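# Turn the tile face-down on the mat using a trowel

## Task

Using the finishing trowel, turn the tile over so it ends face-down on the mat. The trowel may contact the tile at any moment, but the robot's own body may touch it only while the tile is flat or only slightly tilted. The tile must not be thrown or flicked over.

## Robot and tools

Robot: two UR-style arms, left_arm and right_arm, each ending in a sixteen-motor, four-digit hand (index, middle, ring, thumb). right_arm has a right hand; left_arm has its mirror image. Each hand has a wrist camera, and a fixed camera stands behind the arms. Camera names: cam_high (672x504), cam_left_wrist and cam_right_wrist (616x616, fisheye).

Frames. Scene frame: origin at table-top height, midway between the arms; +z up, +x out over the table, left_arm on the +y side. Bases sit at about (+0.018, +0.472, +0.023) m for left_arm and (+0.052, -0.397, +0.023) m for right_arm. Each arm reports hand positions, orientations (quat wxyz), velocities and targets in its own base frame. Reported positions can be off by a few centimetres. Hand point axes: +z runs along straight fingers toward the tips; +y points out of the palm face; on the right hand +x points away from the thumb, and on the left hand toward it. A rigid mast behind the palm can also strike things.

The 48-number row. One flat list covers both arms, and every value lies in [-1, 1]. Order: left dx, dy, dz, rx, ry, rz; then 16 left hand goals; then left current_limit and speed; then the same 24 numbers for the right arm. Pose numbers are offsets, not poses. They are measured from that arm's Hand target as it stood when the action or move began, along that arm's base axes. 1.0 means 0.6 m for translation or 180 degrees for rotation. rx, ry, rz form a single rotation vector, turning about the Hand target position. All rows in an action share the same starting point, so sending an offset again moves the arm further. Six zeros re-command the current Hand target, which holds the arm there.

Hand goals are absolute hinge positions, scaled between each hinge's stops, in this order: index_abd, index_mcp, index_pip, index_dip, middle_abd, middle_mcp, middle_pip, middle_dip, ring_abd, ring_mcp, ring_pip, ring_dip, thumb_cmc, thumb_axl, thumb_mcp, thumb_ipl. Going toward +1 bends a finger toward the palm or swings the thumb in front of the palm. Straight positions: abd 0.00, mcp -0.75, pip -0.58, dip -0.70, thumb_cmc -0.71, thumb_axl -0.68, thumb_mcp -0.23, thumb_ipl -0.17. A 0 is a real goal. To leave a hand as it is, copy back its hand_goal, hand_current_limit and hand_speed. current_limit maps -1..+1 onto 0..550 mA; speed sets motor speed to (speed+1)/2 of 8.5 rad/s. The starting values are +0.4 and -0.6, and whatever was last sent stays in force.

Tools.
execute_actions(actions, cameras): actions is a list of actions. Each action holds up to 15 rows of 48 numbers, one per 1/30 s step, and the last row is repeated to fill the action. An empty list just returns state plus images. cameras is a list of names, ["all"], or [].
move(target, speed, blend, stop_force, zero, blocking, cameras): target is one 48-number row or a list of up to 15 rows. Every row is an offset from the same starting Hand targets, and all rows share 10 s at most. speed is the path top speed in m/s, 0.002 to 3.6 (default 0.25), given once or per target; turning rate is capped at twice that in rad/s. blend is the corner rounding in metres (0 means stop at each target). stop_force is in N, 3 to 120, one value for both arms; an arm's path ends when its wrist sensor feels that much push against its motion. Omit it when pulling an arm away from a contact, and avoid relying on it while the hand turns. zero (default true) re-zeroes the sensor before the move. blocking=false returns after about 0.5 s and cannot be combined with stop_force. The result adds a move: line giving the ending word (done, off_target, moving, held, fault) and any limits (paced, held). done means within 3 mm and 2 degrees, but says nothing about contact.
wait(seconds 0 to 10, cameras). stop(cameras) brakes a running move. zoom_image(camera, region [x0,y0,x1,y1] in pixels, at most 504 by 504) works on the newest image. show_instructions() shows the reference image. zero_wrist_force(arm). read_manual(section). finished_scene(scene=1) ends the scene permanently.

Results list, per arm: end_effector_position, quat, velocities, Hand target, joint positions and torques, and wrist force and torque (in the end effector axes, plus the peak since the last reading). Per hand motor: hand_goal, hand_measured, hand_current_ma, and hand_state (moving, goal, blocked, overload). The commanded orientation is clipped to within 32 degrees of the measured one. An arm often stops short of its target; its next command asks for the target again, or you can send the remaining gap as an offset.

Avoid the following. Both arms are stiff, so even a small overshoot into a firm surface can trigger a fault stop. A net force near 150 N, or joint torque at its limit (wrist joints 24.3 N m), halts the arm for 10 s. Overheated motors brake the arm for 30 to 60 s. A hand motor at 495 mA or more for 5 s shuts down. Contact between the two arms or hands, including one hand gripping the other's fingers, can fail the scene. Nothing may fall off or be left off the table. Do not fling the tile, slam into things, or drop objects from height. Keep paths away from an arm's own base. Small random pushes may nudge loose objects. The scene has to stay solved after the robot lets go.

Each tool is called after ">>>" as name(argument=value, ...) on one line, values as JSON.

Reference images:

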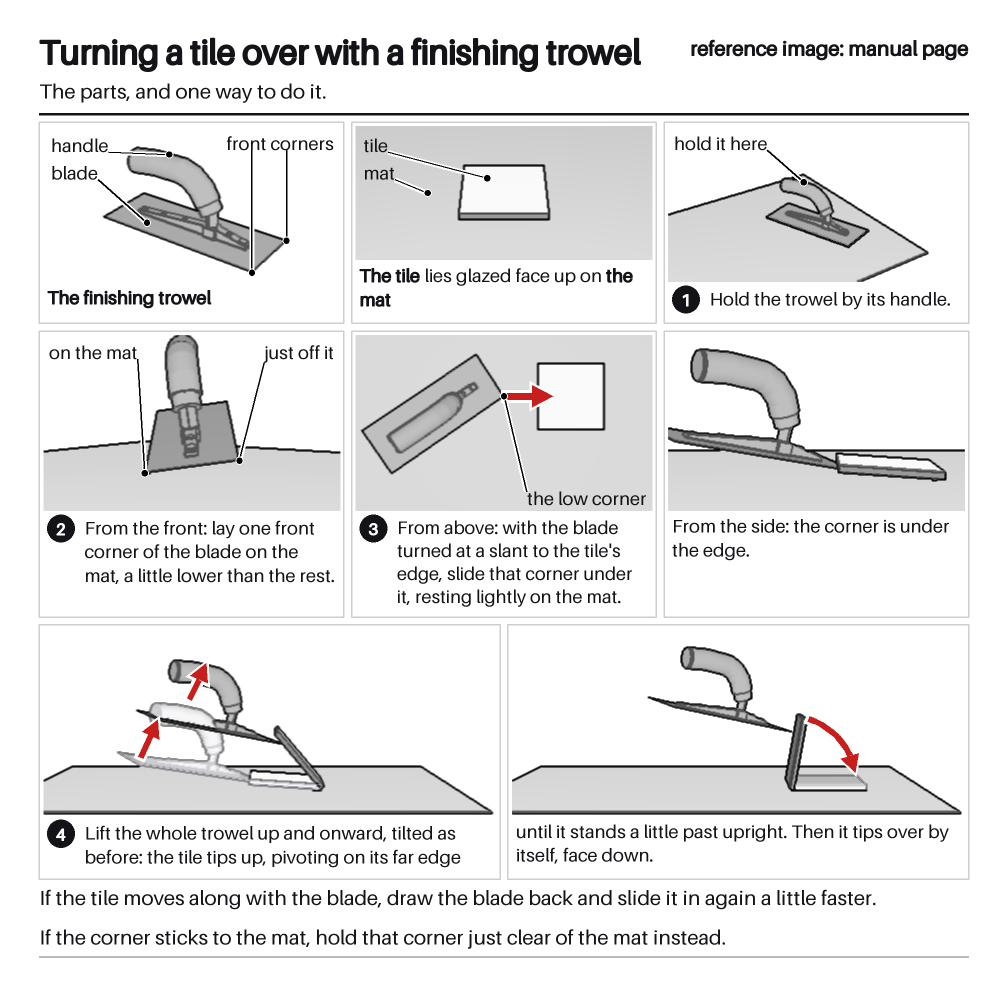

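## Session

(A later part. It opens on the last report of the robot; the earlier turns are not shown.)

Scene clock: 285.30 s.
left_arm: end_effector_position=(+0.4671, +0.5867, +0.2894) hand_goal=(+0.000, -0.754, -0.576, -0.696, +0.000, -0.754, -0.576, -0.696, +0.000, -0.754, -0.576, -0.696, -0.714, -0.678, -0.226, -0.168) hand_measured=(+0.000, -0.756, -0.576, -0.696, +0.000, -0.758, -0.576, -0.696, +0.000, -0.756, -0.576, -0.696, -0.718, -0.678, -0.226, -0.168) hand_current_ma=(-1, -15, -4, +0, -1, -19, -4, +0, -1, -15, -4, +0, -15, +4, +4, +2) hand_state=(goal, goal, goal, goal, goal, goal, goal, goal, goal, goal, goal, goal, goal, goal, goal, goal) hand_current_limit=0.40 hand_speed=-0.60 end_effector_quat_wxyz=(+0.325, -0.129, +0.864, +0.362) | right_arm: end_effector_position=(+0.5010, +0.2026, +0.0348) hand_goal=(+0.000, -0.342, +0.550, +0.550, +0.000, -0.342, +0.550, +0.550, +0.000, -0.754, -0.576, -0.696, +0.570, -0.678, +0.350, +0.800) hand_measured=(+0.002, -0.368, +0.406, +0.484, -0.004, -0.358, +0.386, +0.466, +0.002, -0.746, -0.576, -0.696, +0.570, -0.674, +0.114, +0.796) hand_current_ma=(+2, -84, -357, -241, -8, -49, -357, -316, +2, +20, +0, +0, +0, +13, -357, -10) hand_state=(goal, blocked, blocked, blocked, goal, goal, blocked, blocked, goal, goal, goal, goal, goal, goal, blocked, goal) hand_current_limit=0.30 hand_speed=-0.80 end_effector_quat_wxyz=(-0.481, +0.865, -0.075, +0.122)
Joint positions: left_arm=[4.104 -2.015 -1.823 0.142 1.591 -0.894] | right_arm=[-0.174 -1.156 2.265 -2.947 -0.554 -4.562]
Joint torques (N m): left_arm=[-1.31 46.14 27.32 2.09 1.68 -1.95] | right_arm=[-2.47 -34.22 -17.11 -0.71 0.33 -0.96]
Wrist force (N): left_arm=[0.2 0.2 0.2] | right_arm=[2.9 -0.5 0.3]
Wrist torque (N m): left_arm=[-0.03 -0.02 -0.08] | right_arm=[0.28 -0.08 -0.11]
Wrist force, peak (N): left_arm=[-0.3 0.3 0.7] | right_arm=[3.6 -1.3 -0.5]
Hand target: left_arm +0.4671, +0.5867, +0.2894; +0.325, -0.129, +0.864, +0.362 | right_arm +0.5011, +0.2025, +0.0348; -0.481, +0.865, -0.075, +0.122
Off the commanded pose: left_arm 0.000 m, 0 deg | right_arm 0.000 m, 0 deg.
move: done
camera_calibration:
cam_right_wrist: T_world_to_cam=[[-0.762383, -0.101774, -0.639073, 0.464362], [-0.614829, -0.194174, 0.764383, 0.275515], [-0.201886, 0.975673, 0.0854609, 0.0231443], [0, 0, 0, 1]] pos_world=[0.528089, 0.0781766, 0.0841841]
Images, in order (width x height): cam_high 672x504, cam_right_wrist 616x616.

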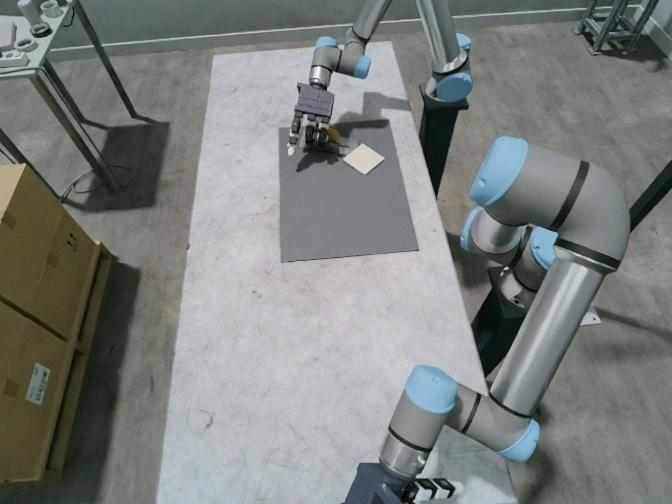

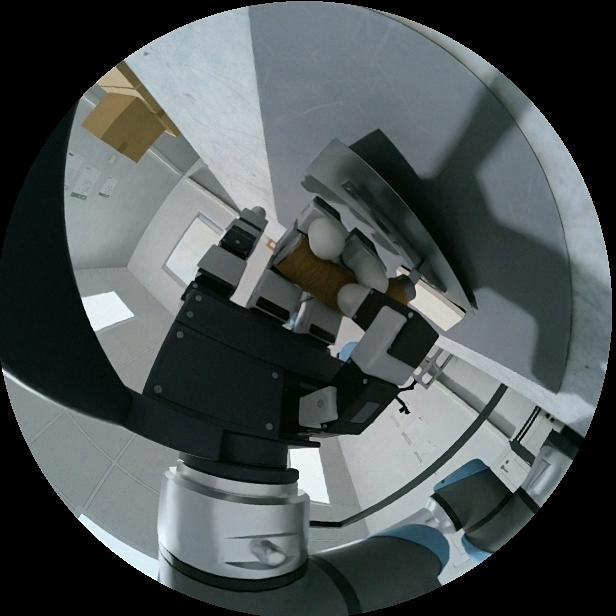

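>>> move(target=[[0,0,0,0,0,0, 0,-0.754,-0.576,-0.696,0,-0.754,-0.576,-0.696,0,-0.754,-0.576,-0.696,-0.714,-0.678,-0.226,-0.168,0.4,-0.6, -0.0026,0.0028,0.0247,0,0,0, 0,-0.342,0.55,0.55,0,-0.342,0.55,0.55,0,-0.754,-0.576,-0.696,0.571,-0.678,0.35,0.80,0.3,-0.8],[0,0,0,0,0,0, 0,-0.754,-0.576,-0.696,0,-0.754,-0.576,-0.696,0,-0.754,-0.576,-0.696,-0.714,-0.678,-0.226,-0.168,0.4,-0.6, -0.0080,0.0087,0.0485,0,0,0, 0,-0.342,0.55,0.55,0,-0.342,0.55,0.55,0,-0.754,-0.576,-0.696,0.571,-0.678,0.35,0.80,0.3,-0.8],[0,0,0,0,0,0, 0,-0.754,-0.576,-0.696,0,-0.754,-0.576,-0.696,0,-0.754,-0.576,-0.696,-0.714,-0.678,-0.226,-0.168,0.4,-0.6, -0.0151,0.0165,0.0708,0,0,0, 0,-0.342,0.55,0.55,0,-0.342,0.55,0.55,0,-0.754,-0.576,-0.696,0.571,-0.678,0.35,0.80,0.3,-0.8]], blend=[0.004,0.004,0], speed=0.04, cameras=["cam_right_wrist","cam_high"])

>>> zoom_image(camera="cam_right_wrist", region=[350, 230, 510, 390])

>>> zoom_image(camera="cam_high", region=[310, 110, 400, 200])

Scene clock: 297.73 s.
left_arm: end_effector_position=(+0.4671, +0.5867, +0.2894) hand_goal=(+0.000, -0.754, -0.576, -0.696, +0.000, -0.754, -0.576, -0.696, +0.000, -0.754, -0.576, -0.696, -0.714, -0.678, -0.226, -0.168) hand_measured=(+0.000, -0.756, -0.576, -0.696, +0.000, -0.758, -0.576, -0.696, +0.000, -0.756, -0.576, -0.696, -0.718, -0.678, -0.226, -0.168) hand_current_ma=(-1, -15, -4, +0, -1, -19, -4, +0, -1, -15, -4, +0, -15, +4, +4, +2) hand_state=(goal, goal, goal, goal, goal, goal, goal, goal, goal, goal, goal, goal, goal, goal, goal, goal) hand_current_limit=0.40 hand_speed=-0.60 end_effector_quat_wxyz=(+0.325, -0.129, +0.864, +0.362) | right_arm: end_effector_position=(+0.4920, +0.2125, +0.0774) hand_goal=(+0.000, -0.342, +0.550, +0.550, +0.000, -0.342, +0.550, +0.550, +0.000, -0.754, -0.576, -0.696, +0.570, -0.678, +0.350, +0.800) hand_measured=(+0.008, -0.368, +0.406, +0.484, -0.002, -0.358, +0.394, +0.466, +0.002, -0.746, -0.576, -0.696, +0.570, -0.676, +0.114, +0.794) hand_current_ma=(+14, -84, -358, -241, -3, -49, -358, -316, +2, +20, +0, +0, +0, +6, -357, -16) hand_state=(goal, blocked, blocked, blocked, goal, goal, blocked, blocked, goal, goal, goal, goal, goal, goal, blocked, goal) hand_current_limit=0.30 hand_speed=-0.80 end_effector_quat_wxyz=(-0.481, +0.865, -0.075, +0.122)
Joint positions: left_arm=[4.104 -2.015 -1.823 0.142 1.591 -0.894] | right_arm=[-0.155 -1.273 2.266 -2.861 -0.559 -4.528]
Joint torques (N m): left_arm=[-0.83 47.59 26.81 2.27 1.66 -2.02] | right_arm=[-7.87 -18.01 -6.91 -4.31 0.75 -1.17]
Wrist force (N): left_arm=[0.0 0.7 0.2] | right_arm=[1.0 0.1 1.7]
Wrist torque (N m): left_arm=[0.02 0.00 -0.10] | right_arm=[0.21 0.11 -0.27]
Wrist force, peak (N): left_arm=[-0.3 0.5 0.5] | right_arm=[3.2 -1.9 -0.6]
Hand target: left_arm +0.4671, +0.5867, +0.2894; +0.325, -0.129, +0.864, +0.362 | right_arm +0.4921, +0.2124, +0.0773; -0.481, +0.865, -0.075, +0.122
Off the commanded pose: left_arm 0.000 m, 0 deg | right_arm 0.000 m, 0 deg.
move: done
camera_calibration:
cam_right_wrist: T_world_to_cam=[[-0.762414, -0.101863, -0.639022, 0.485686], [-0.614759, -0.194227, 0.764427, 0.23938], [-0.201982, 0.975654, 0.08546, 0.00808773], [0, 0, 0, 1]] pos_world=[0.519088, 0.0880768, 0.126684]
Images, in order (width x height): cam_high 672x504, cam_right_wrist 616x616.

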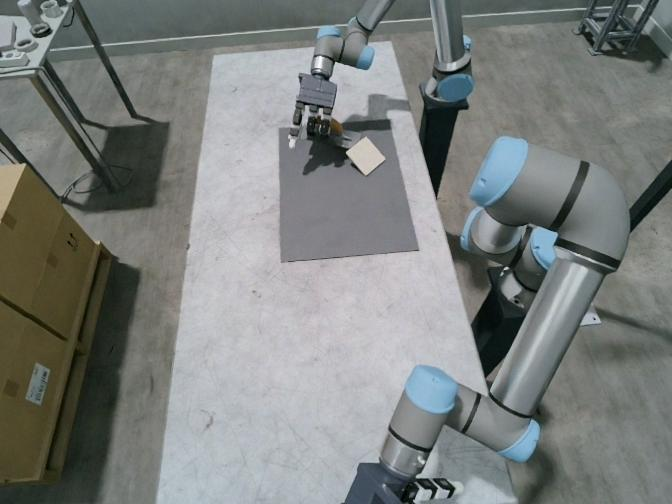

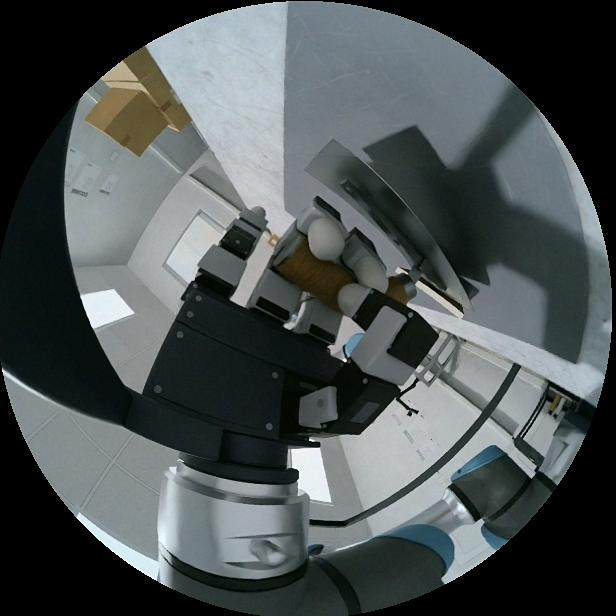

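Scaled by 3.150 from the camera's 616x616 image, which has a finer 880x880 frame.

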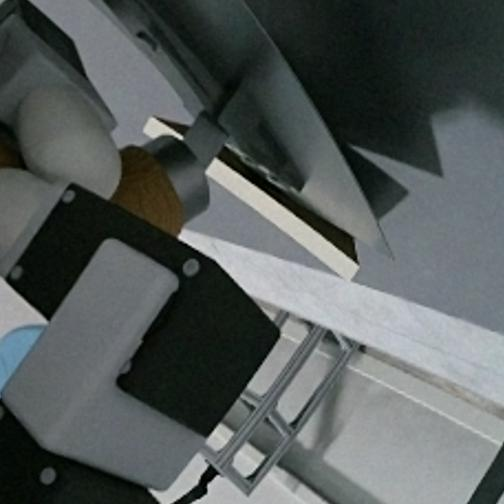

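Scaled by 5.600 from the camera's 672x504 image, which has a finer 960x720 frame.

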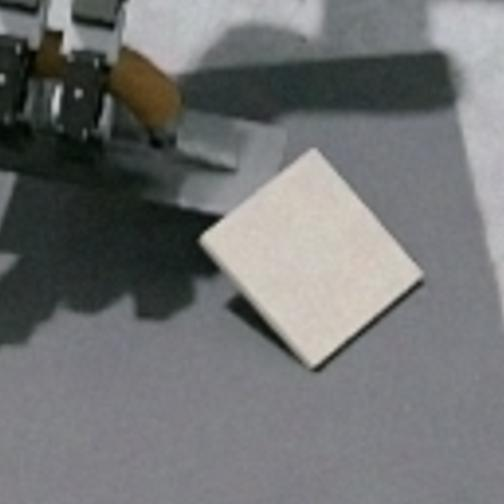

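>>> move(target=[[0,0,0,0,0,0, 0,-0.754,-0.576,-0.696,0,-0.754,-0.576,-0.696,0,-0.754,-0.576,-0.696,-0.714,-0.678,-0.226,-0.168,0.4,-0.6, -0.0101,0.0110,0.0202,0,0,0, 0,-0.342,0.55,0.55,0,-0.342,0.55,0.55,0,-0.754,-0.576,-0.696,0.571,-0.678,0.35,0.80,0.3,-0.8],[0,0,0,0,0,0, 0,-0.754,-0.576,-0.696,0,-0.754,-0.576,-0.696,0,-0.754,-0.576,-0.696,-0.714,-0.678,-0.226,-0.168,0.4,-0.6, -0.0225,0.0246,0.0377,0,0,0, 0,-0.342,0.55,0.55,0,-0.342,0.55,0.55,0,-0.754,-0.576,-0.696,0.571,-0.678,0.35,0.80,0.3,-0.8],[0,0,0,0,0,0, 0,-0.754,-0.576,-0.696,0,-0.754,-0.576,-0.696,0,-0.754,-0.576,-0.696,-0.714,-0.678,-0.226,-0.168,0.4,-0.6, -0.0367,0.0401,0.0518,0,0,0, 0,-0.342,0.55,0.55,0,-0.342,0.55,0.55,0,-0.754,-0.576,-0.696,0.571,-0.678,0.35,0.80,0.3,-0.8]], blend=[0.004,0.004,0], speed=0.04, cameras=["cam_right_wrist","cam_high"])

>>> zoom_image(camera="cam_right_wrist", region=[350, 230, 510, 390])

>>> zoom_image(camera="cam_high", region=[310, 110, 400, 200])

Scene clock: 304.53 s.
left_arm: end_effector_position=(+0.4671, +0.5867, +0.2894) hand_goal=(+0.000, -0.754, -0.576, -0.696, +0.000, -0.754, -0.576, -0.696, +0.000, -0.754, -0.576, -0.696, -0.714, -0.678, -0.226, -0.168) hand_measured=(+0.000, -0.756, -0.576, -0.696, +0.000, -0.758, -0.576, -0.696, +0.000, -0.756, -0.576, -0.696, -0.718, -0.678, -0.226, -0.168) hand_current_ma=(-1, -15, -4, +0, -1, -19, -4, +0, -1, -15, -4, +0, -15, +4, +4, +2) hand_state=(goal, goal, goal, goal, goal, goal, goal, goal, goal, goal, goal, goal, goal, goal, goal, goal) hand_current_limit=0.40 hand_speed=-0.60 end_effector_quat_wxyz=(+0.325, -0.129, +0.864, +0.362) | right_arm: end_effector_position=(+0.4699, +0.2365, +0.1084) hand_goal=(+0.000, -0.342, +0.550, +0.550, +0.000, -0.342, +0.550, +0.550, +0.000, -0.754, -0.576, -0.696, +0.570, -0.678, +0.350, +0.800) hand_measured=(+0.008, -0.368, +0.406, +0.484, -0.002, -0.358, +0.394, +0.466, +0.002, -0.746, -0.576, -0.696, +0.570, -0.676, +0.114, +0.794) hand_current_ma=(+14, -84, -357, -241, -3, -49, -357, -316, +2, +20, +0, +0, +0, +6, -358, -16) hand_state=(goal, blocked, blocked, blocked, goal, goal, blocked, blocked, goal, goal, goal, goal, goal, goal, blocked, goal) hand_current_limit=0.30 hand_speed=-0.80 end_effector_quat_wxyz=(-0.481, +0.865, -0.075, +0.122) end_effector_velocity=(+0.000, +0.000, -0.001) end_effector_angular_velocity=(-0.001, +0.000, +0.002)
Joint positions: left_arm=[4.104 -2.015 -1.823 0.142 1.591 -0.894] | right_arm=[-0.105 -1.362 2.291 -2.869 -0.576 -4.441]
Joint velocities: left_arm=[within noise] | right_arm=[-0.001 0.002 0 0.002 0 -0.005]
Joint torques (N m): left_arm=[-2.29 46.66 26.71 2.23 1.65 -2.17] | right_arm=[-9.6 -15.19 -21.36 -1.59 1.87 -1.16]
Wrist force (N): left_arm=[0.1 0.2 0.1] | right_arm=[0.9 0.1 1.8]
Wrist torque (N m): left_arm=[-0.03 -0.02 -0.09] | right_arm=[0.21 0.11 -0.21]
Wrist force, peak (N): left_arm=[0.1 0.5 0.7] | right_arm=[0.4 1.9 2.6]
Hand target: left_arm +0.4671, +0.5867, +0.2894; +0.325, -0.129, +0.864, +0.362 | right_arm +0.4700, +0.2364, +0.1084; -0.481, +0.865, -0.075, +0.122
Off the commanded pose: left_arm 0.000 m, 0 deg | right_arm 0.000 m, 0 deg.
move: done
camera_calibration:
cam_right_wrist: T_world_to_cam=[[-0.762262, -0.101949, -0.63919, 0.491202], [-0.614946, -0.194097, 0.764309, 0.20686], [-0.201985, 0.97567, 0.0852593, -0.0224956], [0, 0, 0, 1]] pos_world=[0.497088, 0.112177, 0.157784]
Images, in order (width x height): cam_high 672x504, cam_right_wrist 616x616.

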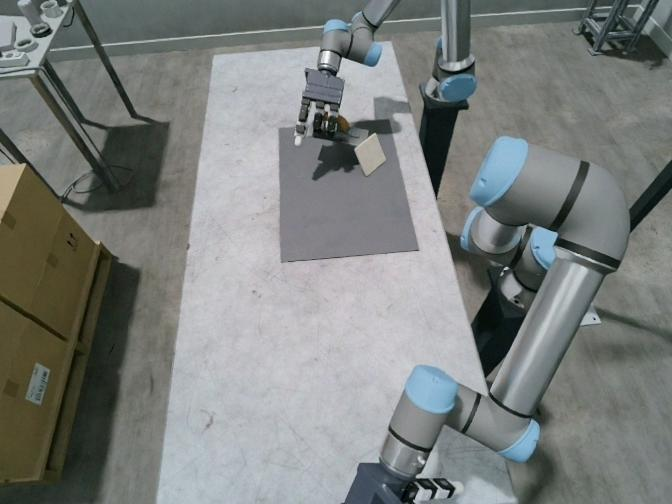

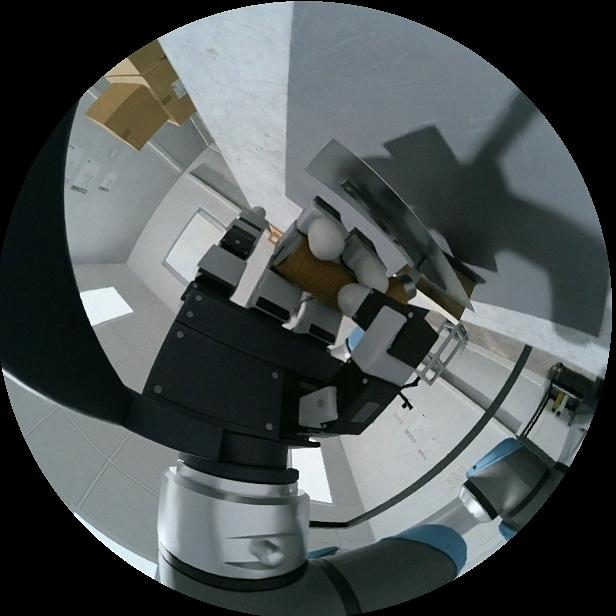

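Scaled by 3.150 from the camera's 616x616 image, which has a finer 880x880 frame.

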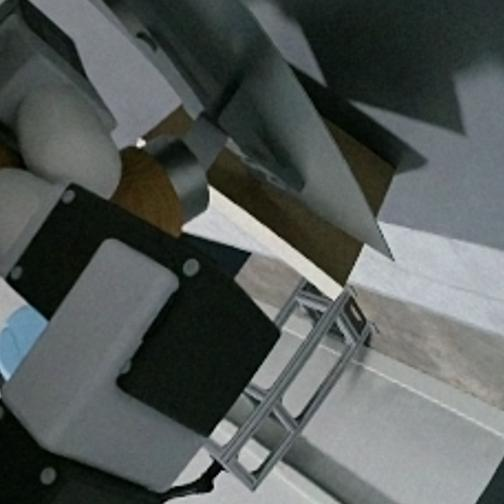

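Scaled by 5.600 from the camera's 672x504 image, which has a finer 960x720 frame.

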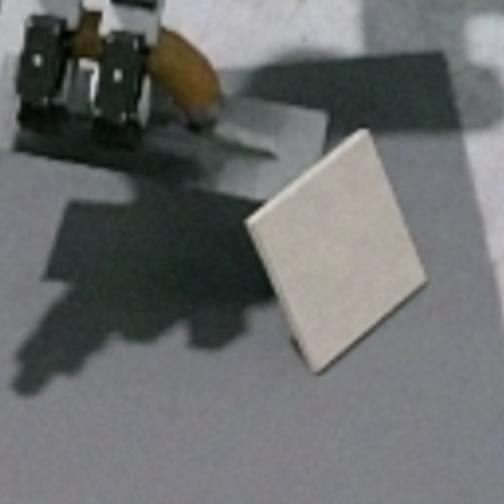

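>>> move(target=[[0,0,0,0,0,0, 0,-0.754,-0.576,-0.696,0,-0.754,-0.576,-0.696,0,-0.754,-0.576,-0.696,-0.714,-0.678,-0.226,-0.168,0.4,-0.6, -0.0174,0.0189,0.0112,0,0,0, 0,-0.342,0.55,0.55,0,-0.342,0.55,0.55,0,-0.754,-0.576,-0.696,0.571,-0.678,0.35,0.80,0.3,-0.8],[0,0,0,0,0,0, 0,-0.754,-0.576,-0.696,0,-0.754,-0.576,-0.696,0,-0.754,-0.576,-0.696,-0.714,-0.678,-0.226,-0.168,0.4,-0.6, -0.0347,0.0378,0.0177,0,0,0, 0,-0.342,0.55,0.55,0,-0.342,0.55,0.55,0,-0.754,-0.576,-0.696,0.571,-0.678,0.35,0.80,0.3,-0.8],[0,0,0,0,0,0, 0,-0.754,-0.576,-0.696,0,-0.754,-0.576,-0.696,0,-0.754,-0.576,-0.696,-0.714,-0.678,-0.226,-0.168,0.4,-0.6, -0.0470,0.0512,0.0195,0,0,0, 0,-0.342,0.55,0.55,0,-0.342,0.55,0.55,0,-0.754,-0.576,-0.696,0.571,-0.678,0.35,0.80,0.3,-0.8]], blend=[0.004,0.004,0], speed=0.035, cameras=["cam_high"])

>>> zoom_image(camera="cam_high", region=[310, 110, 410, 210])

Scene clock: 315.37 s.
left_arm: end_effector_position=(+0.4671, +0.5867, +0.2894) hand_goal=(+0.000, -0.754, -0.576, -0.696, +0.000, -0.754, -0.576, -0.696, +0.000, -0.754, -0.576, -0.696, -0.714, -0.678, -0.226, -0.168) hand_measured=(+0.000, -0.756, -0.576, -0.696, +0.000, -0.758, -0.576, -0.696, +0.000, -0.756, -0.576, -0.696, -0.718, -0.678, -0.226, -0.168) hand_current_ma=(-1, -15, -4, +0, -1, -19, -4, +0, -1, -15, -4, +0, -15, +4, +4, +2) hand_state=(goal, goal, goal, goal, goal, goal, goal, goal, goal, goal, goal, goal, goal, goal, goal, goal) hand_current_limit=0.40 hand_speed=-0.60 end_effector_quat_wxyz=(+0.325, -0.129, +0.864, +0.362) | right_arm: end_effector_position=(+0.4417, +0.2672, +0.1201) hand_goal=(+0.000, -0.342, +0.550, +0.550, +0.000, -0.342, +0.550, +0.550, +0.000, -0.754, -0.576, -0.696, +0.570, -0.678, +0.350, +0.800) hand_measured=(+0.008, -0.368, +0.406, +0.484, -0.002, -0.358, +0.394, +0.466, +0.002, -0.746, -0.576, -0.696, +0.570, -0.676, +0.114, +0.794) hand_current_ma=(+14, -84, -357, -241, -3, -49, -357, -316, +2, +20, +0, +0, +0, +6, -357, -16) hand_state=(goal, blocked, blocked, blocked, goal, goal, blocked, blocked, goal, goal, goal, goal, goal, goal, blocked, goal) hand_current_limit=0.30 hand_speed=-0.80 end_effector_quat_wxyz=(-0.481, +0.865, -0.075, +0.122)
Joint positions: left_arm=[4.104 -2.015 -1.823 0.142 1.591 -0.894] | right_arm=[-0.035 -1.402 2.332 -2.967 -0.604 -4.325]
Joint torques (N m): left_arm=[-1.48 46.87 26.75 2.33 1.63 -1.99] | right_arm=[-10.03 -18.13 -24.52 -1.27 2.6 -1.23]
Wrist force (N): left_arm=[0.1 0.6 0.2] | right_arm=[0.7 -0.1 1.5]
Wrist torque (N m): left_arm=[0.03 0.00 -0.10] | right_arm=[0.27 0.06 -0.13]
Wrist force, peak (N): left_arm=[0.2 0.5 0.5] | right_arm=[1.3 1.1 1.7]
Hand target: left_arm +0.4671, +0.5867, +0.2894; +0.325, -0.129, +0.864, +0.362 | right_arm +0.4418, +0.2672, +0.1201; -0.481, +0.865, -0.075, +0.122
Off the commanded pose: left_arm 0.000 m, 0 deg | right_arm 0.000 m, 0 deg.
move: done
Images, in order (width x height): cam_high 672x504.

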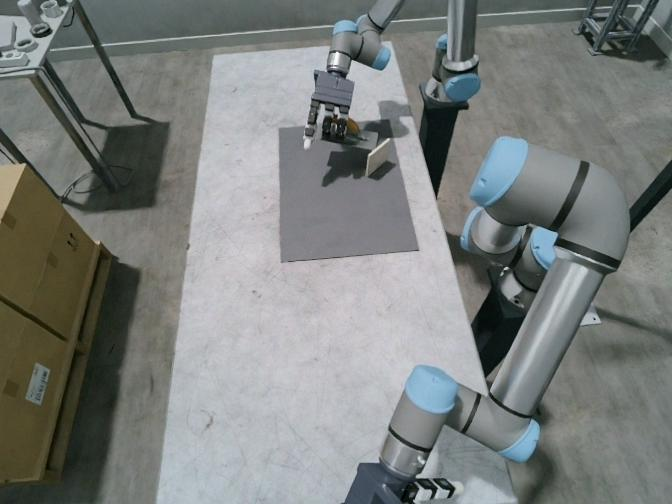

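Scaled by 5.040 from the camera's 672x504 image, which has a finer 960x720 frame.

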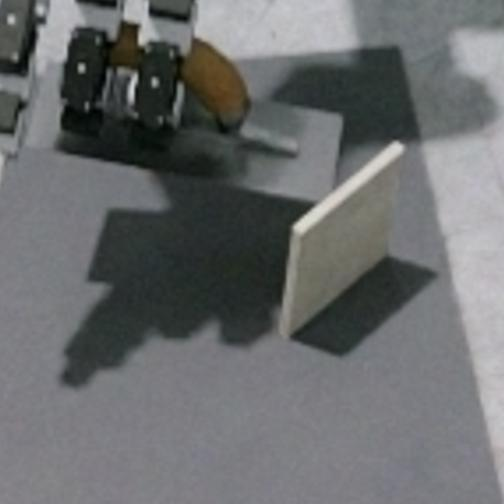

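>>> move(target=[0,0,0,0,0,0, 0,-0.754,-0.576,-0.696,0,-0.754,-0.576,-0.696,0,-0.754,-0.576,-0.696,-0.714,-0.678,-0.226,-0.168,0.4,-0.6, -0.0248,0.0270,-0.0025,0,0,0, 0,-0.342,0.55,0.55,0,-0.342,0.55,0.55,0,-0.754,-0.576,-0.696,0.571,-0.678,0.35,0.80,0.3,-0.8], speed=0.03, cameras=["cam_high","cam_right_wrist"])

>>> zoom_image(camera="cam_high", region=[310, 110, 410, 210])

Scene clock: 318.37 s.
left_arm: end_effector_position=(+0.4671, +0.5867, +0.2894) hand_goal=(+0.000, -0.754, -0.576, -0.696, +0.000, -0.754, -0.576, -0.696, +0.000, -0.754, -0.576, -0.696, -0.714, -0.678, -0.226, -0.168) hand_measured=(+0.000, -0.756, -0.576, -0.696, +0.000, -0.758, -0.576, -0.696, +0.000, -0.756, -0.576, -0.696, -0.718, -0.678, -0.226, -0.168) hand_current_ma=(-1, -15, -4, +0, -1, -19, -4, +0, -1, -15, -4, +0, -15, +4, +4, +2) hand_state=(goal, goal, goal, goal, goal, goal, goal, goal, goal, goal, goal, goal, goal, goal, goal, goal) hand_current_limit=0.40 hand_speed=-0.60 end_effector_quat_wxyz=(+0.325, -0.129, +0.864, +0.362) | right_arm: end_effector_position=(+0.4268, +0.2834, +0.1185) hand_goal=(+0.000, -0.342, +0.550, +0.550, +0.000, -0.342, +0.550, +0.550, +0.000, -0.754, -0.576, -0.696, +0.570, -0.678, +0.350, +0.800) hand_measured=(+0.008, -0.368, +0.406, +0.484, -0.002, -0.358, +0.394, +0.466, +0.002, -0.746, -0.576, -0.696, +0.570, -0.676, +0.114, +0.794) hand_current_ma=(+14, -84, -357, -241, -3, -49, -357, -316, +2, +20, +0, +0, +0, +6, -357, -16) hand_state=(goal, blocked, blocked, blocked, goal, goal, blocked, blocked, goal, goal, goal, goal, goal, goal, blocked, goal) hand_current_limit=0.30 hand_speed=-0.80 end_effector_quat_wxyz=(-0.481, +0.865, -0.075, +0.122) end_effector_velocity=(+0.000, -0.001, -0.001) end_effector_angular_velocity=(-0.001, +0.002, +0.000)
Joint positions: left_arm=[4.104 -2.015 -1.823 0.142 1.591 -0.894] | right_arm=[0.006 -1.4 2.355 -3.044 -0.624 -4.262]
Joint velocities: left_arm=[within noise] | right_arm=[-0.002 0 0 0.005 0 -0.003]
Joint torques (N m): left_arm=[-1.7 46.67 26.15 2.23 1.62 -1.94] | right_arm=[-9.97 -14.35 -21.89 -1.44 2.58 -1.23]
Wrist force (N): left_arm=[-0.3 0.0 0.3] | right_arm=[0.8 -0.4 1.5]
Wrist torque (N m): left_arm=[-0.07 0.04 -0.11] | right_arm=[0.24 0.07 -0.14]
Wrist force, peak (N): left_arm=[0.1 0.6 0.5] | right_arm=[0.8 -0.3 1.8]
Hand target: left_arm +0.4671, +0.5867, +0.2894; +0.325, -0.129, +0.864, +0.362 | right_arm +0.4270, +0.2834, +0.1186; -0.481, +0.865, -0.075, +0.122
Off the commanded pose: left_arm 0.000 m, 0 deg | right_arm 0.000 m, 0 deg.
move: done
camera_calibration:
cam_right_wrist: T_world_to_cam=[[-0.762423, -0.101853, -0.639013, 0.469614], [-0.614778, -0.194091, 0.764445, 0.18164], [-0.201888, 0.975682, 0.0853626, -0.0778845], [0, 0, 0, 1]] pos_world=[0.453988, 0.159077, 0.167884]
Images, in order (width x height): cam_high 672x504, cam_right_wrist 616x616.

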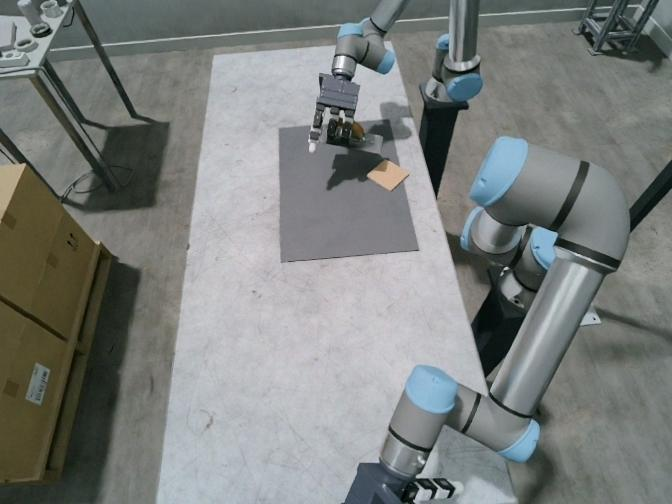

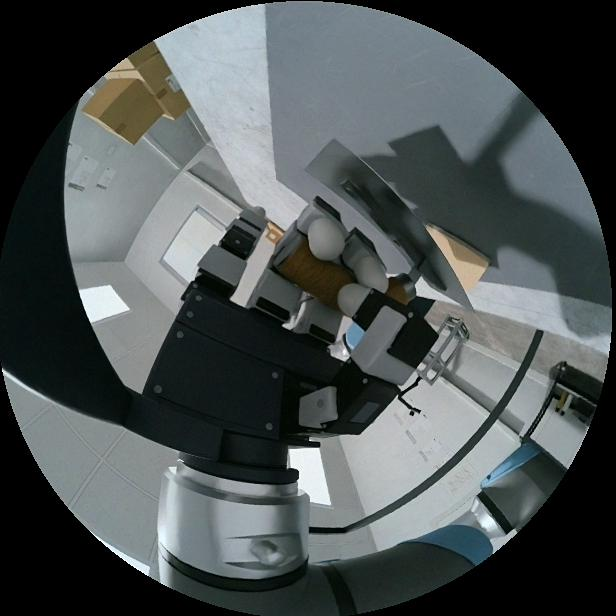

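Scaled by 5.040 from the camera's 672x504 image, which has a finer 960x720 frame.

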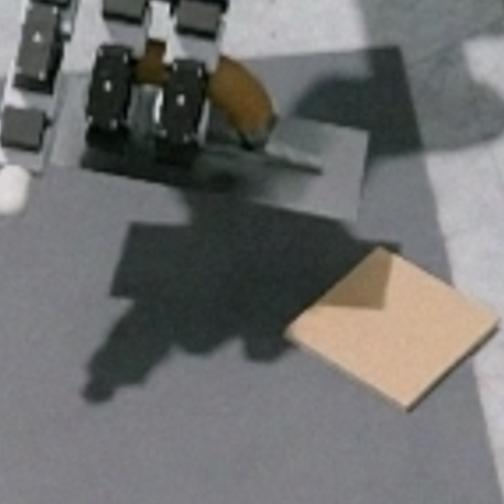

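>>> move(target=[0,0,0,0,0,0, 0,-0.754,-0.576,-0.696,0,-0.754,-0.576,-0.696,0,-0.754,-0.576,-0.696,-0.714,-0.678,-0.226,-0.168,0.4,-0.6, -0.292,0.352,-0.064,0.0450,0.0588,0.3194, 0,-0.342,0.55,0.55,0,-0.342,0.55,0.55,0,-0.754,-0.576,-0.696,0.571,-0.678,0.35,0.80,0.3,-0.8], speed=0.25, cameras=["cam_high","cam_right_wrist"])

>>> zoom_image(camera="cam_high", region=[330, 100, 450, 220])

>>> zoom_image(camera="cam_right_wrist", region=[280, 100, 530, 350])

Scene clock: 344.90 s.
left_arm: end_effector_position=(+0.4671, +0.5867, +0.2894) hand_goal=(+0.000, -0.754, -0.576, -0.696, +0.000, -0.754, -0.576, -0.696, +0.000, -0.754, -0.576, -0.696, -0.714, -0.678, -0.226, -0.168) hand_measured=(+0.000, -0.756, -0.576, -0.696, +0.000, -0.758, -0.576, -0.696, +0.000, -0.756, -0.576, -0.696, -0.718, -0.678, -0.226, -0.168) hand_current_ma=(-1, -15, -4, +0, -1, -19, -4, +0, -1, -15, -4, +0, -15, +4, +4, +2) hand_state=(goal, goal, goal, goal, goal, goal, goal, goal, goal, goal, goal, goal, goal, goal, goal, goal) hand_current_limit=0.40 hand_speed=-0.60 end_effector_quat_wxyz=(+0.325, -0.129, +0.864, +0.362) | right_arm: end_effector_position=(+0.2518, +0.4946, +0.0802) hand_goal=(+0.000, -0.342, +0.550, +0.550, +0.000, -0.342, +0.550, +0.550, +0.000, -0.754, -0.576, -0.696, +0.570, -0.678, +0.350, +0.800) hand_measured=(+0.008, -0.368, +0.406, +0.484, -0.002, -0.358, +0.394, +0.466, +0.002, -0.746, -0.576, -0.696, +0.570, -0.676, +0.114, +0.794) hand_current_ma=(+14, -84, -357, -241, -3, -49, -357, -316, +2, +20, +0, +0, +0, +6, -357, -16) hand_state=(goal, blocked, blocked, blocked, goal, goal, blocked, blocked, goal, goal, goal, goal, goal, goal, blocked, goal) hand_current_limit=0.30 hand_speed=-0.80 end_effector_quat_wxyz=(-0.529, +0.767, +0.299, -0.206)
Joint positions: left_arm=[4.104 -2.015 -1.823 0.142 1.591 -0.894] | right_arm=[0.512 -1.203 1.95 -1.778 -0.427 -5.295]
Joint torques (N m): left_arm=[-1.97 45.37 27.34 2.16 1.73 -1.85] | right_arm=[-0.06 -39.98 -10.22 -0.95 0.99 0.01]
Wrist force (N): left_arm=[0.2 0.3 0.4] | right_arm=[0.5 -0.3 1.4]
Wrist torque (N m): left_arm=[-0.04 -0.02 -0.08] | right_arm=[0.32 0.09 -0.17]
Wrist force, peak (N): left_arm=[-0.1 0.7 0.4] | right_arm=[0.9 -0.7 2.5]
Hand target: left_arm +0.4671, +0.5867, +0.2894; +0.325, -0.129, +0.864, +0.362 | right_arm +0.2518, +0.4946, +0.0802; -0.529, +0.767, +0.299, -0.206
Off the commanded pose: left_arm 0.000 m, 0 deg | right_arm 0.000 m, 0 deg.
move: done
camera_calibration:
cam_right_wrist: T_world_to_cam=[[-0.455364, -0.678741, -0.576154, 0.536176], [0.00471885, -0.648973, 0.760797, 0.213552], [-0.890293, 0.34372, 0.298722, 0.152895], [0, 0, 0, 1]] pos_world=[0.379269, 0.449962, 0.100778]
Images, in order (width x height): cam_high 672x504, cam_right_wrist 616x616.

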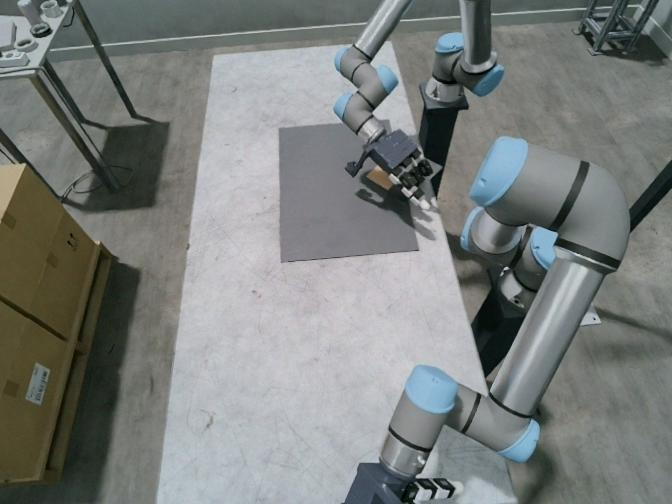

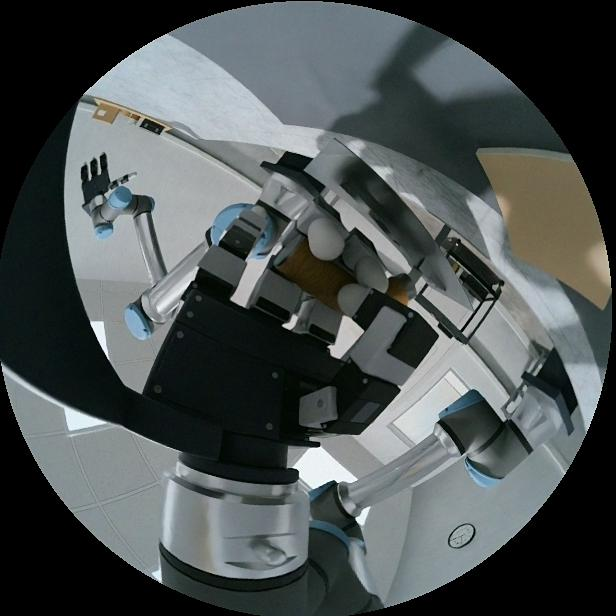

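Scaled by 4.200 from the camera's 672x504 image, which has a finer 960x720 frame.

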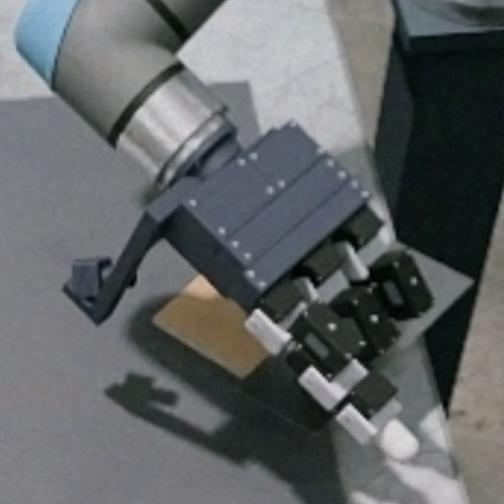

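Scaled by 2.016 from the camera's 616x616 image, which has a finer 880x880 frame.

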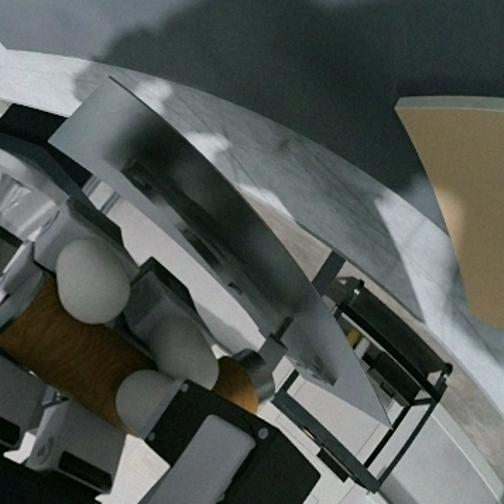

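>>> move(target=[0,0,0,0,0,0, 0,-0.754,-0.576,-0.696,0,-0.754,-0.576,-0.696,0,-0.754,-0.576,-0.696,-0.714,-0.678,-0.226,-0.168,0.4,-0.6, 0,0,-0.09,0,0,0, 0,-0.342,0.55,0.55,0,-0.342,0.55,0.55,0,-0.754,-0.576,-0.696,0.571,-0.678,0.35,0.80,0.3,-0.8], speed=0.08)

>>> move(target=[0,0,0,0,0,0, 0,-0.754,-0.576,-0.696,0,-0.754,-0.576,-0.696,0,-0.754,-0.576,-0.696,-0.714,-0.678,-0.226,-0.168,0.4,-0.6, 0,0,-0.03,0,0,0, 0,-0.342,0.55,0.55,0,-0.342,0.55,0.55,0,-0.754,-0.576,-0.696,0.571,-0.678,0.35,0.80,0.3,-0.8], speed=0.01, stop_force=3, cameras=["cam_high","cam_right_wrist"])

>>> zoom_image(camera="cam_high", region=[330, 120, 450, 240])

>>> zoom_image(camera="cam_right_wrist", region=[350, 100, 600, 350])

Scene clock: 350.23 s.
left_arm: end_effector_position=(+0.4671, +0.5867, +0.2894) hand_goal=(+0.000, -0.754, -0.576, -0.696, +0.000, -0.754, -0.576, -0.696, +0.000, -0.754, -0.576, -0.696, -0.714, -0.678, -0.226, -0.168) hand_measured=(+0.000, -0.756, -0.576, -0.696, +0.000, -0.758, -0.576, -0.696, +0.000, -0.756, -0.576, -0.696, -0.718, -0.678, -0.226, -0.168) hand_current_ma=(-1, -15, -4, +0, -1, -19, -4, +0, -1, -15, -4, +0, -15, +4, +4, +2) hand_state=(goal, goal, goal, goal, goal, goal, goal, goal, goal, goal, goal, goal, goal, goal, goal, goal) hand_current_limit=0.40 hand_speed=-0.60 end_effector_quat_wxyz=(+0.325, -0.129, +0.864, +0.362) | right_arm: end_effector_position=(+0.2517, +0.4945, +0.0261) hand_goal=(+0.000, -0.342, +0.550, +0.550, +0.000, -0.342, +0.550, +0.550, +0.000, -0.754, -0.576, -0.696, +0.570, -0.678, +0.350, +0.800) hand_measured=(+0.008, -0.368, +0.406, +0.484, -0.002, -0.358, +0.394, +0.466, +0.002, -0.746, -0.576, -0.696, +0.570, -0.676, +0.114, +0.794) hand_current_ma=(+14, -84, -357, -241, -3, -49, -357, -316, +2, +20, +0, +0, +0, +6, -357, -16) hand_state=(goal, blocked, blocked, blocked, goal, goal, blocked, blocked, goal, goal, goal, goal, goal, goal, blocked, goal) hand_current_limit=0.30 hand_speed=-0.80 end_effector_quat_wxyz=(-0.529, +0.767, +0.298, -0.206)
Joint positions: left_arm=[4.104 -2.015 -1.823 0.142 1.591 -0.894] | right_arm=[0.512 -1.103 1.987 -1.915 -0.427 -5.295]
Joint torques (N m): left_arm=[-1.78 47.28 27.24 2.6 1.81 -2.14] | right_arm=[0.09 -43.58 -24.07 -0.07 0.78 1.18]
Wrist force (N): left_arm=[0.2 0.1 0.3] | right_arm=[0.7 -0.4 1.2]
Wrist torque (N m): left_arm=[-0.06 -0.02 -0.08] | right_arm=[0.34 0.07 -0.16]
Wrist force, peak (N): left_arm=[0.3 0.8 0.3] | right_arm=[0.7 0.7 1.6]
Hand target: left_arm +0.4671, +0.5867, +0.2894; +0.325, -0.129, +0.864, +0.362 | right_arm +0.2518, +0.4946, +0.0262; -0.529, +0.767, +0.299, -0.206
Off the commanded pose: left_arm 0.000 m, 0 deg | right_arm 0.000 m, 0 deg.
move: done

Scene clock: 352.83 s.
left_arm: end_effector_position=(+0.4671, +0.5867, +0.2894) hand_goal=(+0.000, -0.754, -0.576, -0.696, +0.000, -0.754, -0.576, -0.696, +0.000, -0.754, -0.576, -0.696, -0.714, -0.678, -0.226, -0.168) hand_measured=(+0.000, -0.756, -0.576, -0.696, +0.000, -0.758, -0.576, -0.696, +0.000, -0.756, -0.576, -0.696, -0.718, -0.678, -0.226, -0.168) hand_current_ma=(-1, -15, -4, +0, -1, -19, -4, +0, -1, -15, -4, +0, -15, +4, +4, +2) hand_state=(goal, goal, goal, goal, goal, goal, goal, goal, goal, goal, goal, goal, goal, goal, goal, goal) hand_current_limit=0.40 hand_speed=-0.60 end_effector_quat_wxyz=(+0.325, -0.129, +0.864, +0.362) | right_arm: end_effector_position=(+0.2518, +0.4946, +0.0124) hand_goal=(+0.000, -0.342, +0.550, +0.550, +0.000, -0.342, +0.550, +0.550, +0.000, -0.754, -0.576, -0.696, +0.570, -0.678, +0.350, +0.800) hand_measured=(+0.008, -0.370, +0.406, +0.484, -0.004, -0.360, +0.394, +0.466, +0.002, -0.746, -0.576, -0.696, +0.570, -0.676, +0.114, +0.796) hand_current_ma=(+14, -88, -357, -241, -5, -52, -357, -316, +2, +20, +0, +0, +0, +6, -357, -12) hand_state=(goal, blocked, blocked, blocked, goal, goal, blocked, blocked, goal, goal, goal, goal, goal, goal, blocked, goal) hand_current_limit=0.30 hand_speed=-0.80 end_effector_quat_wxyz=(-0.529, +0.767, +0.299, -0.206)
Joint positions: left_arm=[4.104 -2.015 -1.823 0.142 1.591 -0.894] | right_arm=[0.512 -1.075 1.993 -1.949 -0.427 -5.295]
Joint torques (N m): left_arm=[-1.86 46.29 27.1 2.43 1.79 -1.94] | right_arm=[8.38 -43.32 -23.61 -0.21 0.61 -0.92]
Wrist force (N): left_arm=[-0.2 0.1 0.2] | right_arm=[1.4 -2.7 1.1]
Wrist torque (N m): left_arm=[-0.06 0.02 -0.11] | right_arm=[0.25 0.05 -0.13]
Wrist force, peak (N): left_arm=[0.3 0.6 0.4] | right_arm=[3.3 -9.4 1.6]
Hand target: left_arm +0.4671, +0.5867, +0.2894; +0.325, -0.129, +0.864, +0.362 | right_arm +0.2518, +0.4946, +0.0124; -0.529, +0.767, +0.299, -0.206 (not the last commanded pose)
Off the commanded pose: left_arm 0.000 m, 0 deg | right_arm 0.004 m, 0 deg.
move: contact (right_arm)
camera_calibration:
cam_right_wrist: T_world_to_cam=[[-0.455304, -0.678684, -0.57627, 0.497023], [0.00471846, -0.64908, 0.760705, 0.265186], [-0.890324, 0.343633, 0.298731, 0.17311], [0, 0, 0, 1]] pos_world=[0.379169, 0.449962, 0.0329778]
Images, in order (width x height): cam_high 672x504, cam_right_wrist 616x616.

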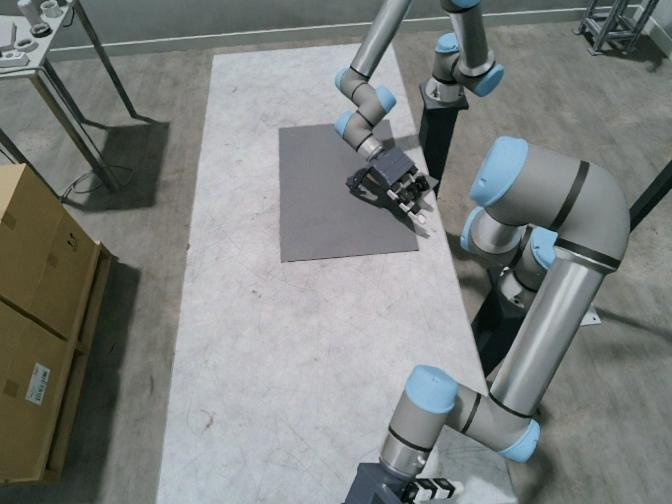

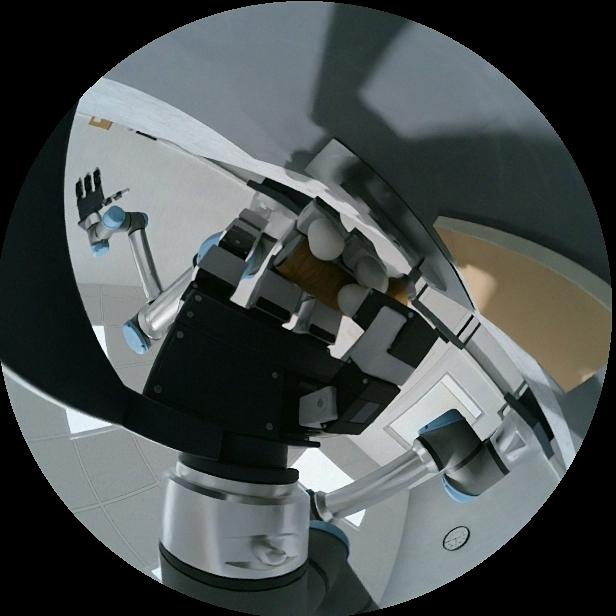

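Scaled by 4.200 from the camera's 672x504 image, which has a finer 960x720 frame.

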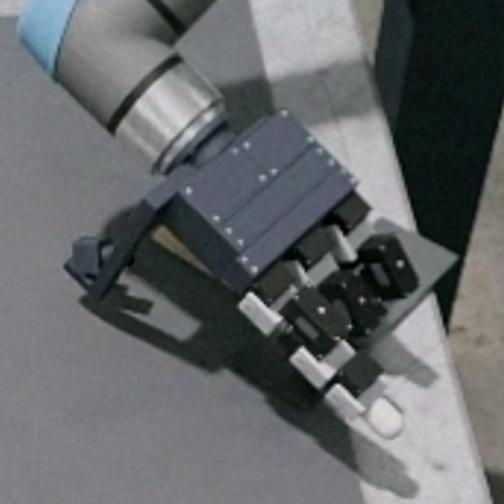

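Scaled by 2.016 from the camera's 616x616 image, which has a finer 880x880 frame.

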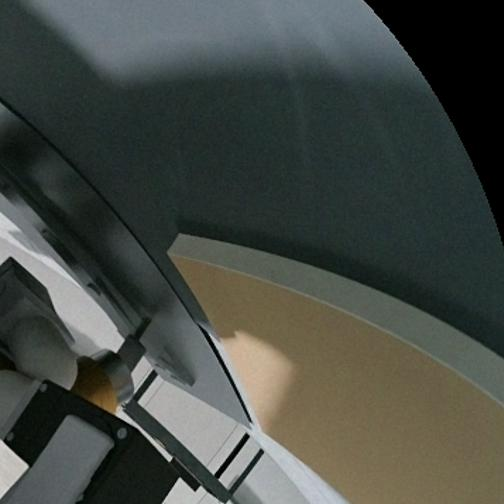

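>>> move(target=[[0,0,0,0,0,0, 0,-0.754,-0.576,-0.696,0,-0.754,-0.576,-0.696,0,-0.754,-0.576,-0.696,-0.714,-0.678,-0.226,-0.168,0.4,-0.6, 0,0,0.0035,0,0,0, 0,-0.342,0.55,0.55,0,-0.342,0.55,0.55,0,-0.754,-0.576,-0.696,0.571,-0.678,0.35,0.80,0.3,-0.8],[0,0,0,0,0,0, 0,-0.754,-0.576,-0.696,0,-0.754,-0.576,-0.696,0,-0.754,-0.576,-0.696,-0.714,-0.678,-0.226,-0.168,0.4,-0.6, 0.0528,-0.0532,0.0035,0,0,0, 0,-0.342,0.55,0.55,0,-0.342,0.55,0.55,0,-0.754,-0.576,-0.696,0.571,-0.678,0.35,0.80,0.3,-0.8]], speed=[0.01,0.05], cameras=["cam_high","cam_right_wrist"])

>>> zoom_image(camera="cam_high", region=[330, 120, 450, 240])

>>> zoom_image(camera="cam_right_wrist", region=[350, 100, 600, 350])

Scene clock: 358.87 s.
left_arm: end_effector_position=(+0.4671, +0.5867, +0.2894) hand_goal=(+0.000, -0.754, -0.576, -0.696, +0.000, -0.754, -0.576, -0.696, +0.000, -0.754, -0.576, -0.696, -0.714, -0.678, -0.226, -0.168) hand_measured=(+0.000, -0.756, -0.576, -0.696, +0.000, -0.758, -0.576, -0.696, +0.000, -0.756, -0.576, -0.696, -0.718, -0.678, -0.226, -0.168) hand_current_ma=(-1, -15, -4, +0, -1, -19, -4, +0, -1, -15, -4, +0, -15, +4, +4, +2) hand_state=(goal, goal, goal, goal, goal, goal, goal, goal, goal, goal, goal, goal, goal, goal, goal, goal) hand_current_limit=0.40 hand_speed=-0.60 end_effector_quat_wxyz=(+0.325, -0.129, +0.864, +0.362) | right_arm: end_effector_position=(+0.2837, +0.4626, +0.0146) hand_goal=(+0.000, -0.342, +0.550, +0.550, +0.000, -0.342, +0.550, +0.550, +0.000, -0.754, -0.576, -0.696, +0.570, -0.678, +0.350, +0.800) hand_measured=(+0.010, -0.370, +0.406, +0.484, -0.006, -0.360, +0.394, +0.466, +0.002, -0.746, -0.576, -0.696, +0.570, -0.676, +0.114, +0.796) hand_current_ma=(+23, -88, -357, -239, -10, -54, -357, -316, +2, +20, +0, +0, +0, +4, -358, -12) hand_state=(goal, blocked, blocked, blocked, goal, goal, blocked, blocked, goal, goal, goal, goal, goal, goal, blocked, goal) hand_current_limit=0.30 hand_speed=-0.80 end_effector_quat_wxyz=(-0.529, +0.767, +0.299, -0.206)
Joint positions: left_arm=[4.104 -2.015 -1.823 0.142 1.591 -0.894] | right_arm=[0.431 -1.084 1.955 -1.764 -0.474 -5.448]
Joint torques (N m): left_arm=[-1.54 46.19 26.99 2.38 1.83 -1.95] | right_arm=[10.1 -25.36 -5.32 -2.83 3.24 1.59]
Wrist force (N): left_arm=[0.0 0.1 0.2] | right_arm=[0.5 -1.3 1.3]
Wrist torque (N m): left_arm=[-0.06 -0.01 -0.08] | right_arm=[0.32 0.11 -0.15]
Wrist force, peak (N): left_arm=[-0.3 0.6 0.3] | right_arm=[1.6 -2.7 1.1]
Hand target: left_arm +0.4671, +0.5867, +0.2894; +0.325, -0.129, +0.864, +0.362 | right_arm +0.2834, +0.4626, +0.0145; -0.529, +0.767, +0.299, -0.206
Off the commanded pose: left_arm 0.000 m, 0 deg | right_arm 0.000 m, 0 deg.
move: done
camera_calibration:
cam_right_wrist: T_world_to_cam=[[-0.455109, -0.678671, -0.576439, 0.491075], [0.00445195, -0.649093, 0.760696, 0.24263], [-0.890425, 0.343633, 0.29843, 0.211872], [0, 0, 0, 1]] pos_world=[0.411069, 0.417962, 0.0352778]
Images, in order (width x height): cam_high 672x504, cam_right_wrist 616x616.

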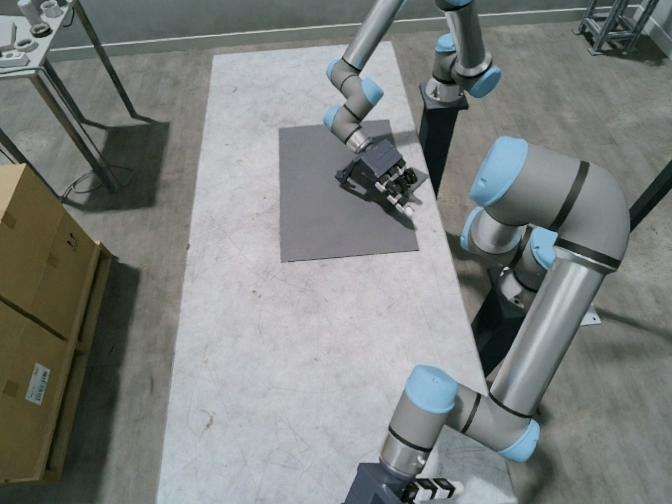

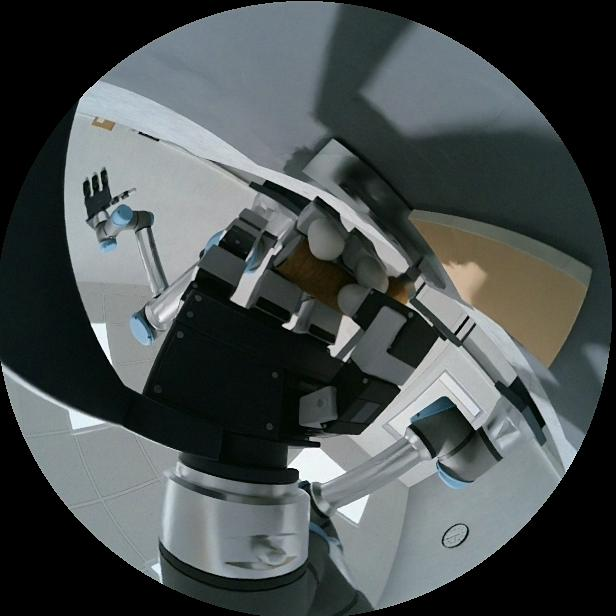

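Scaled by 4.200 from the camera's 672x504 image, which has a finer 960x720 frame.

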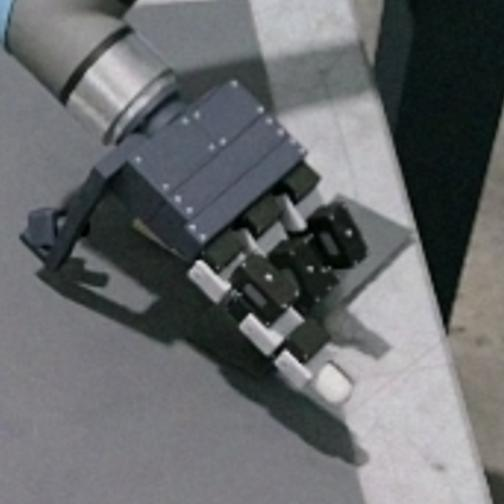

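Scaled by 2.016 from the camera's 616x616 image, which has a finer 880x880 frame.

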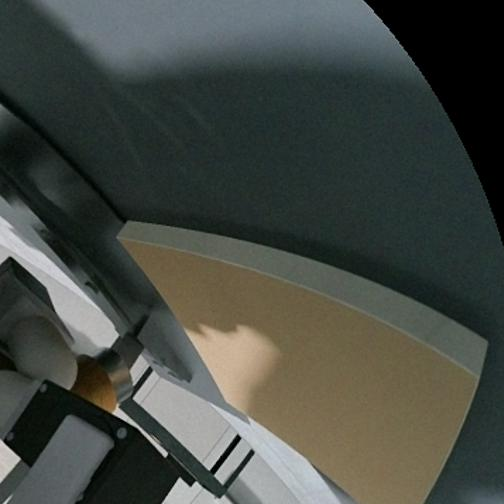

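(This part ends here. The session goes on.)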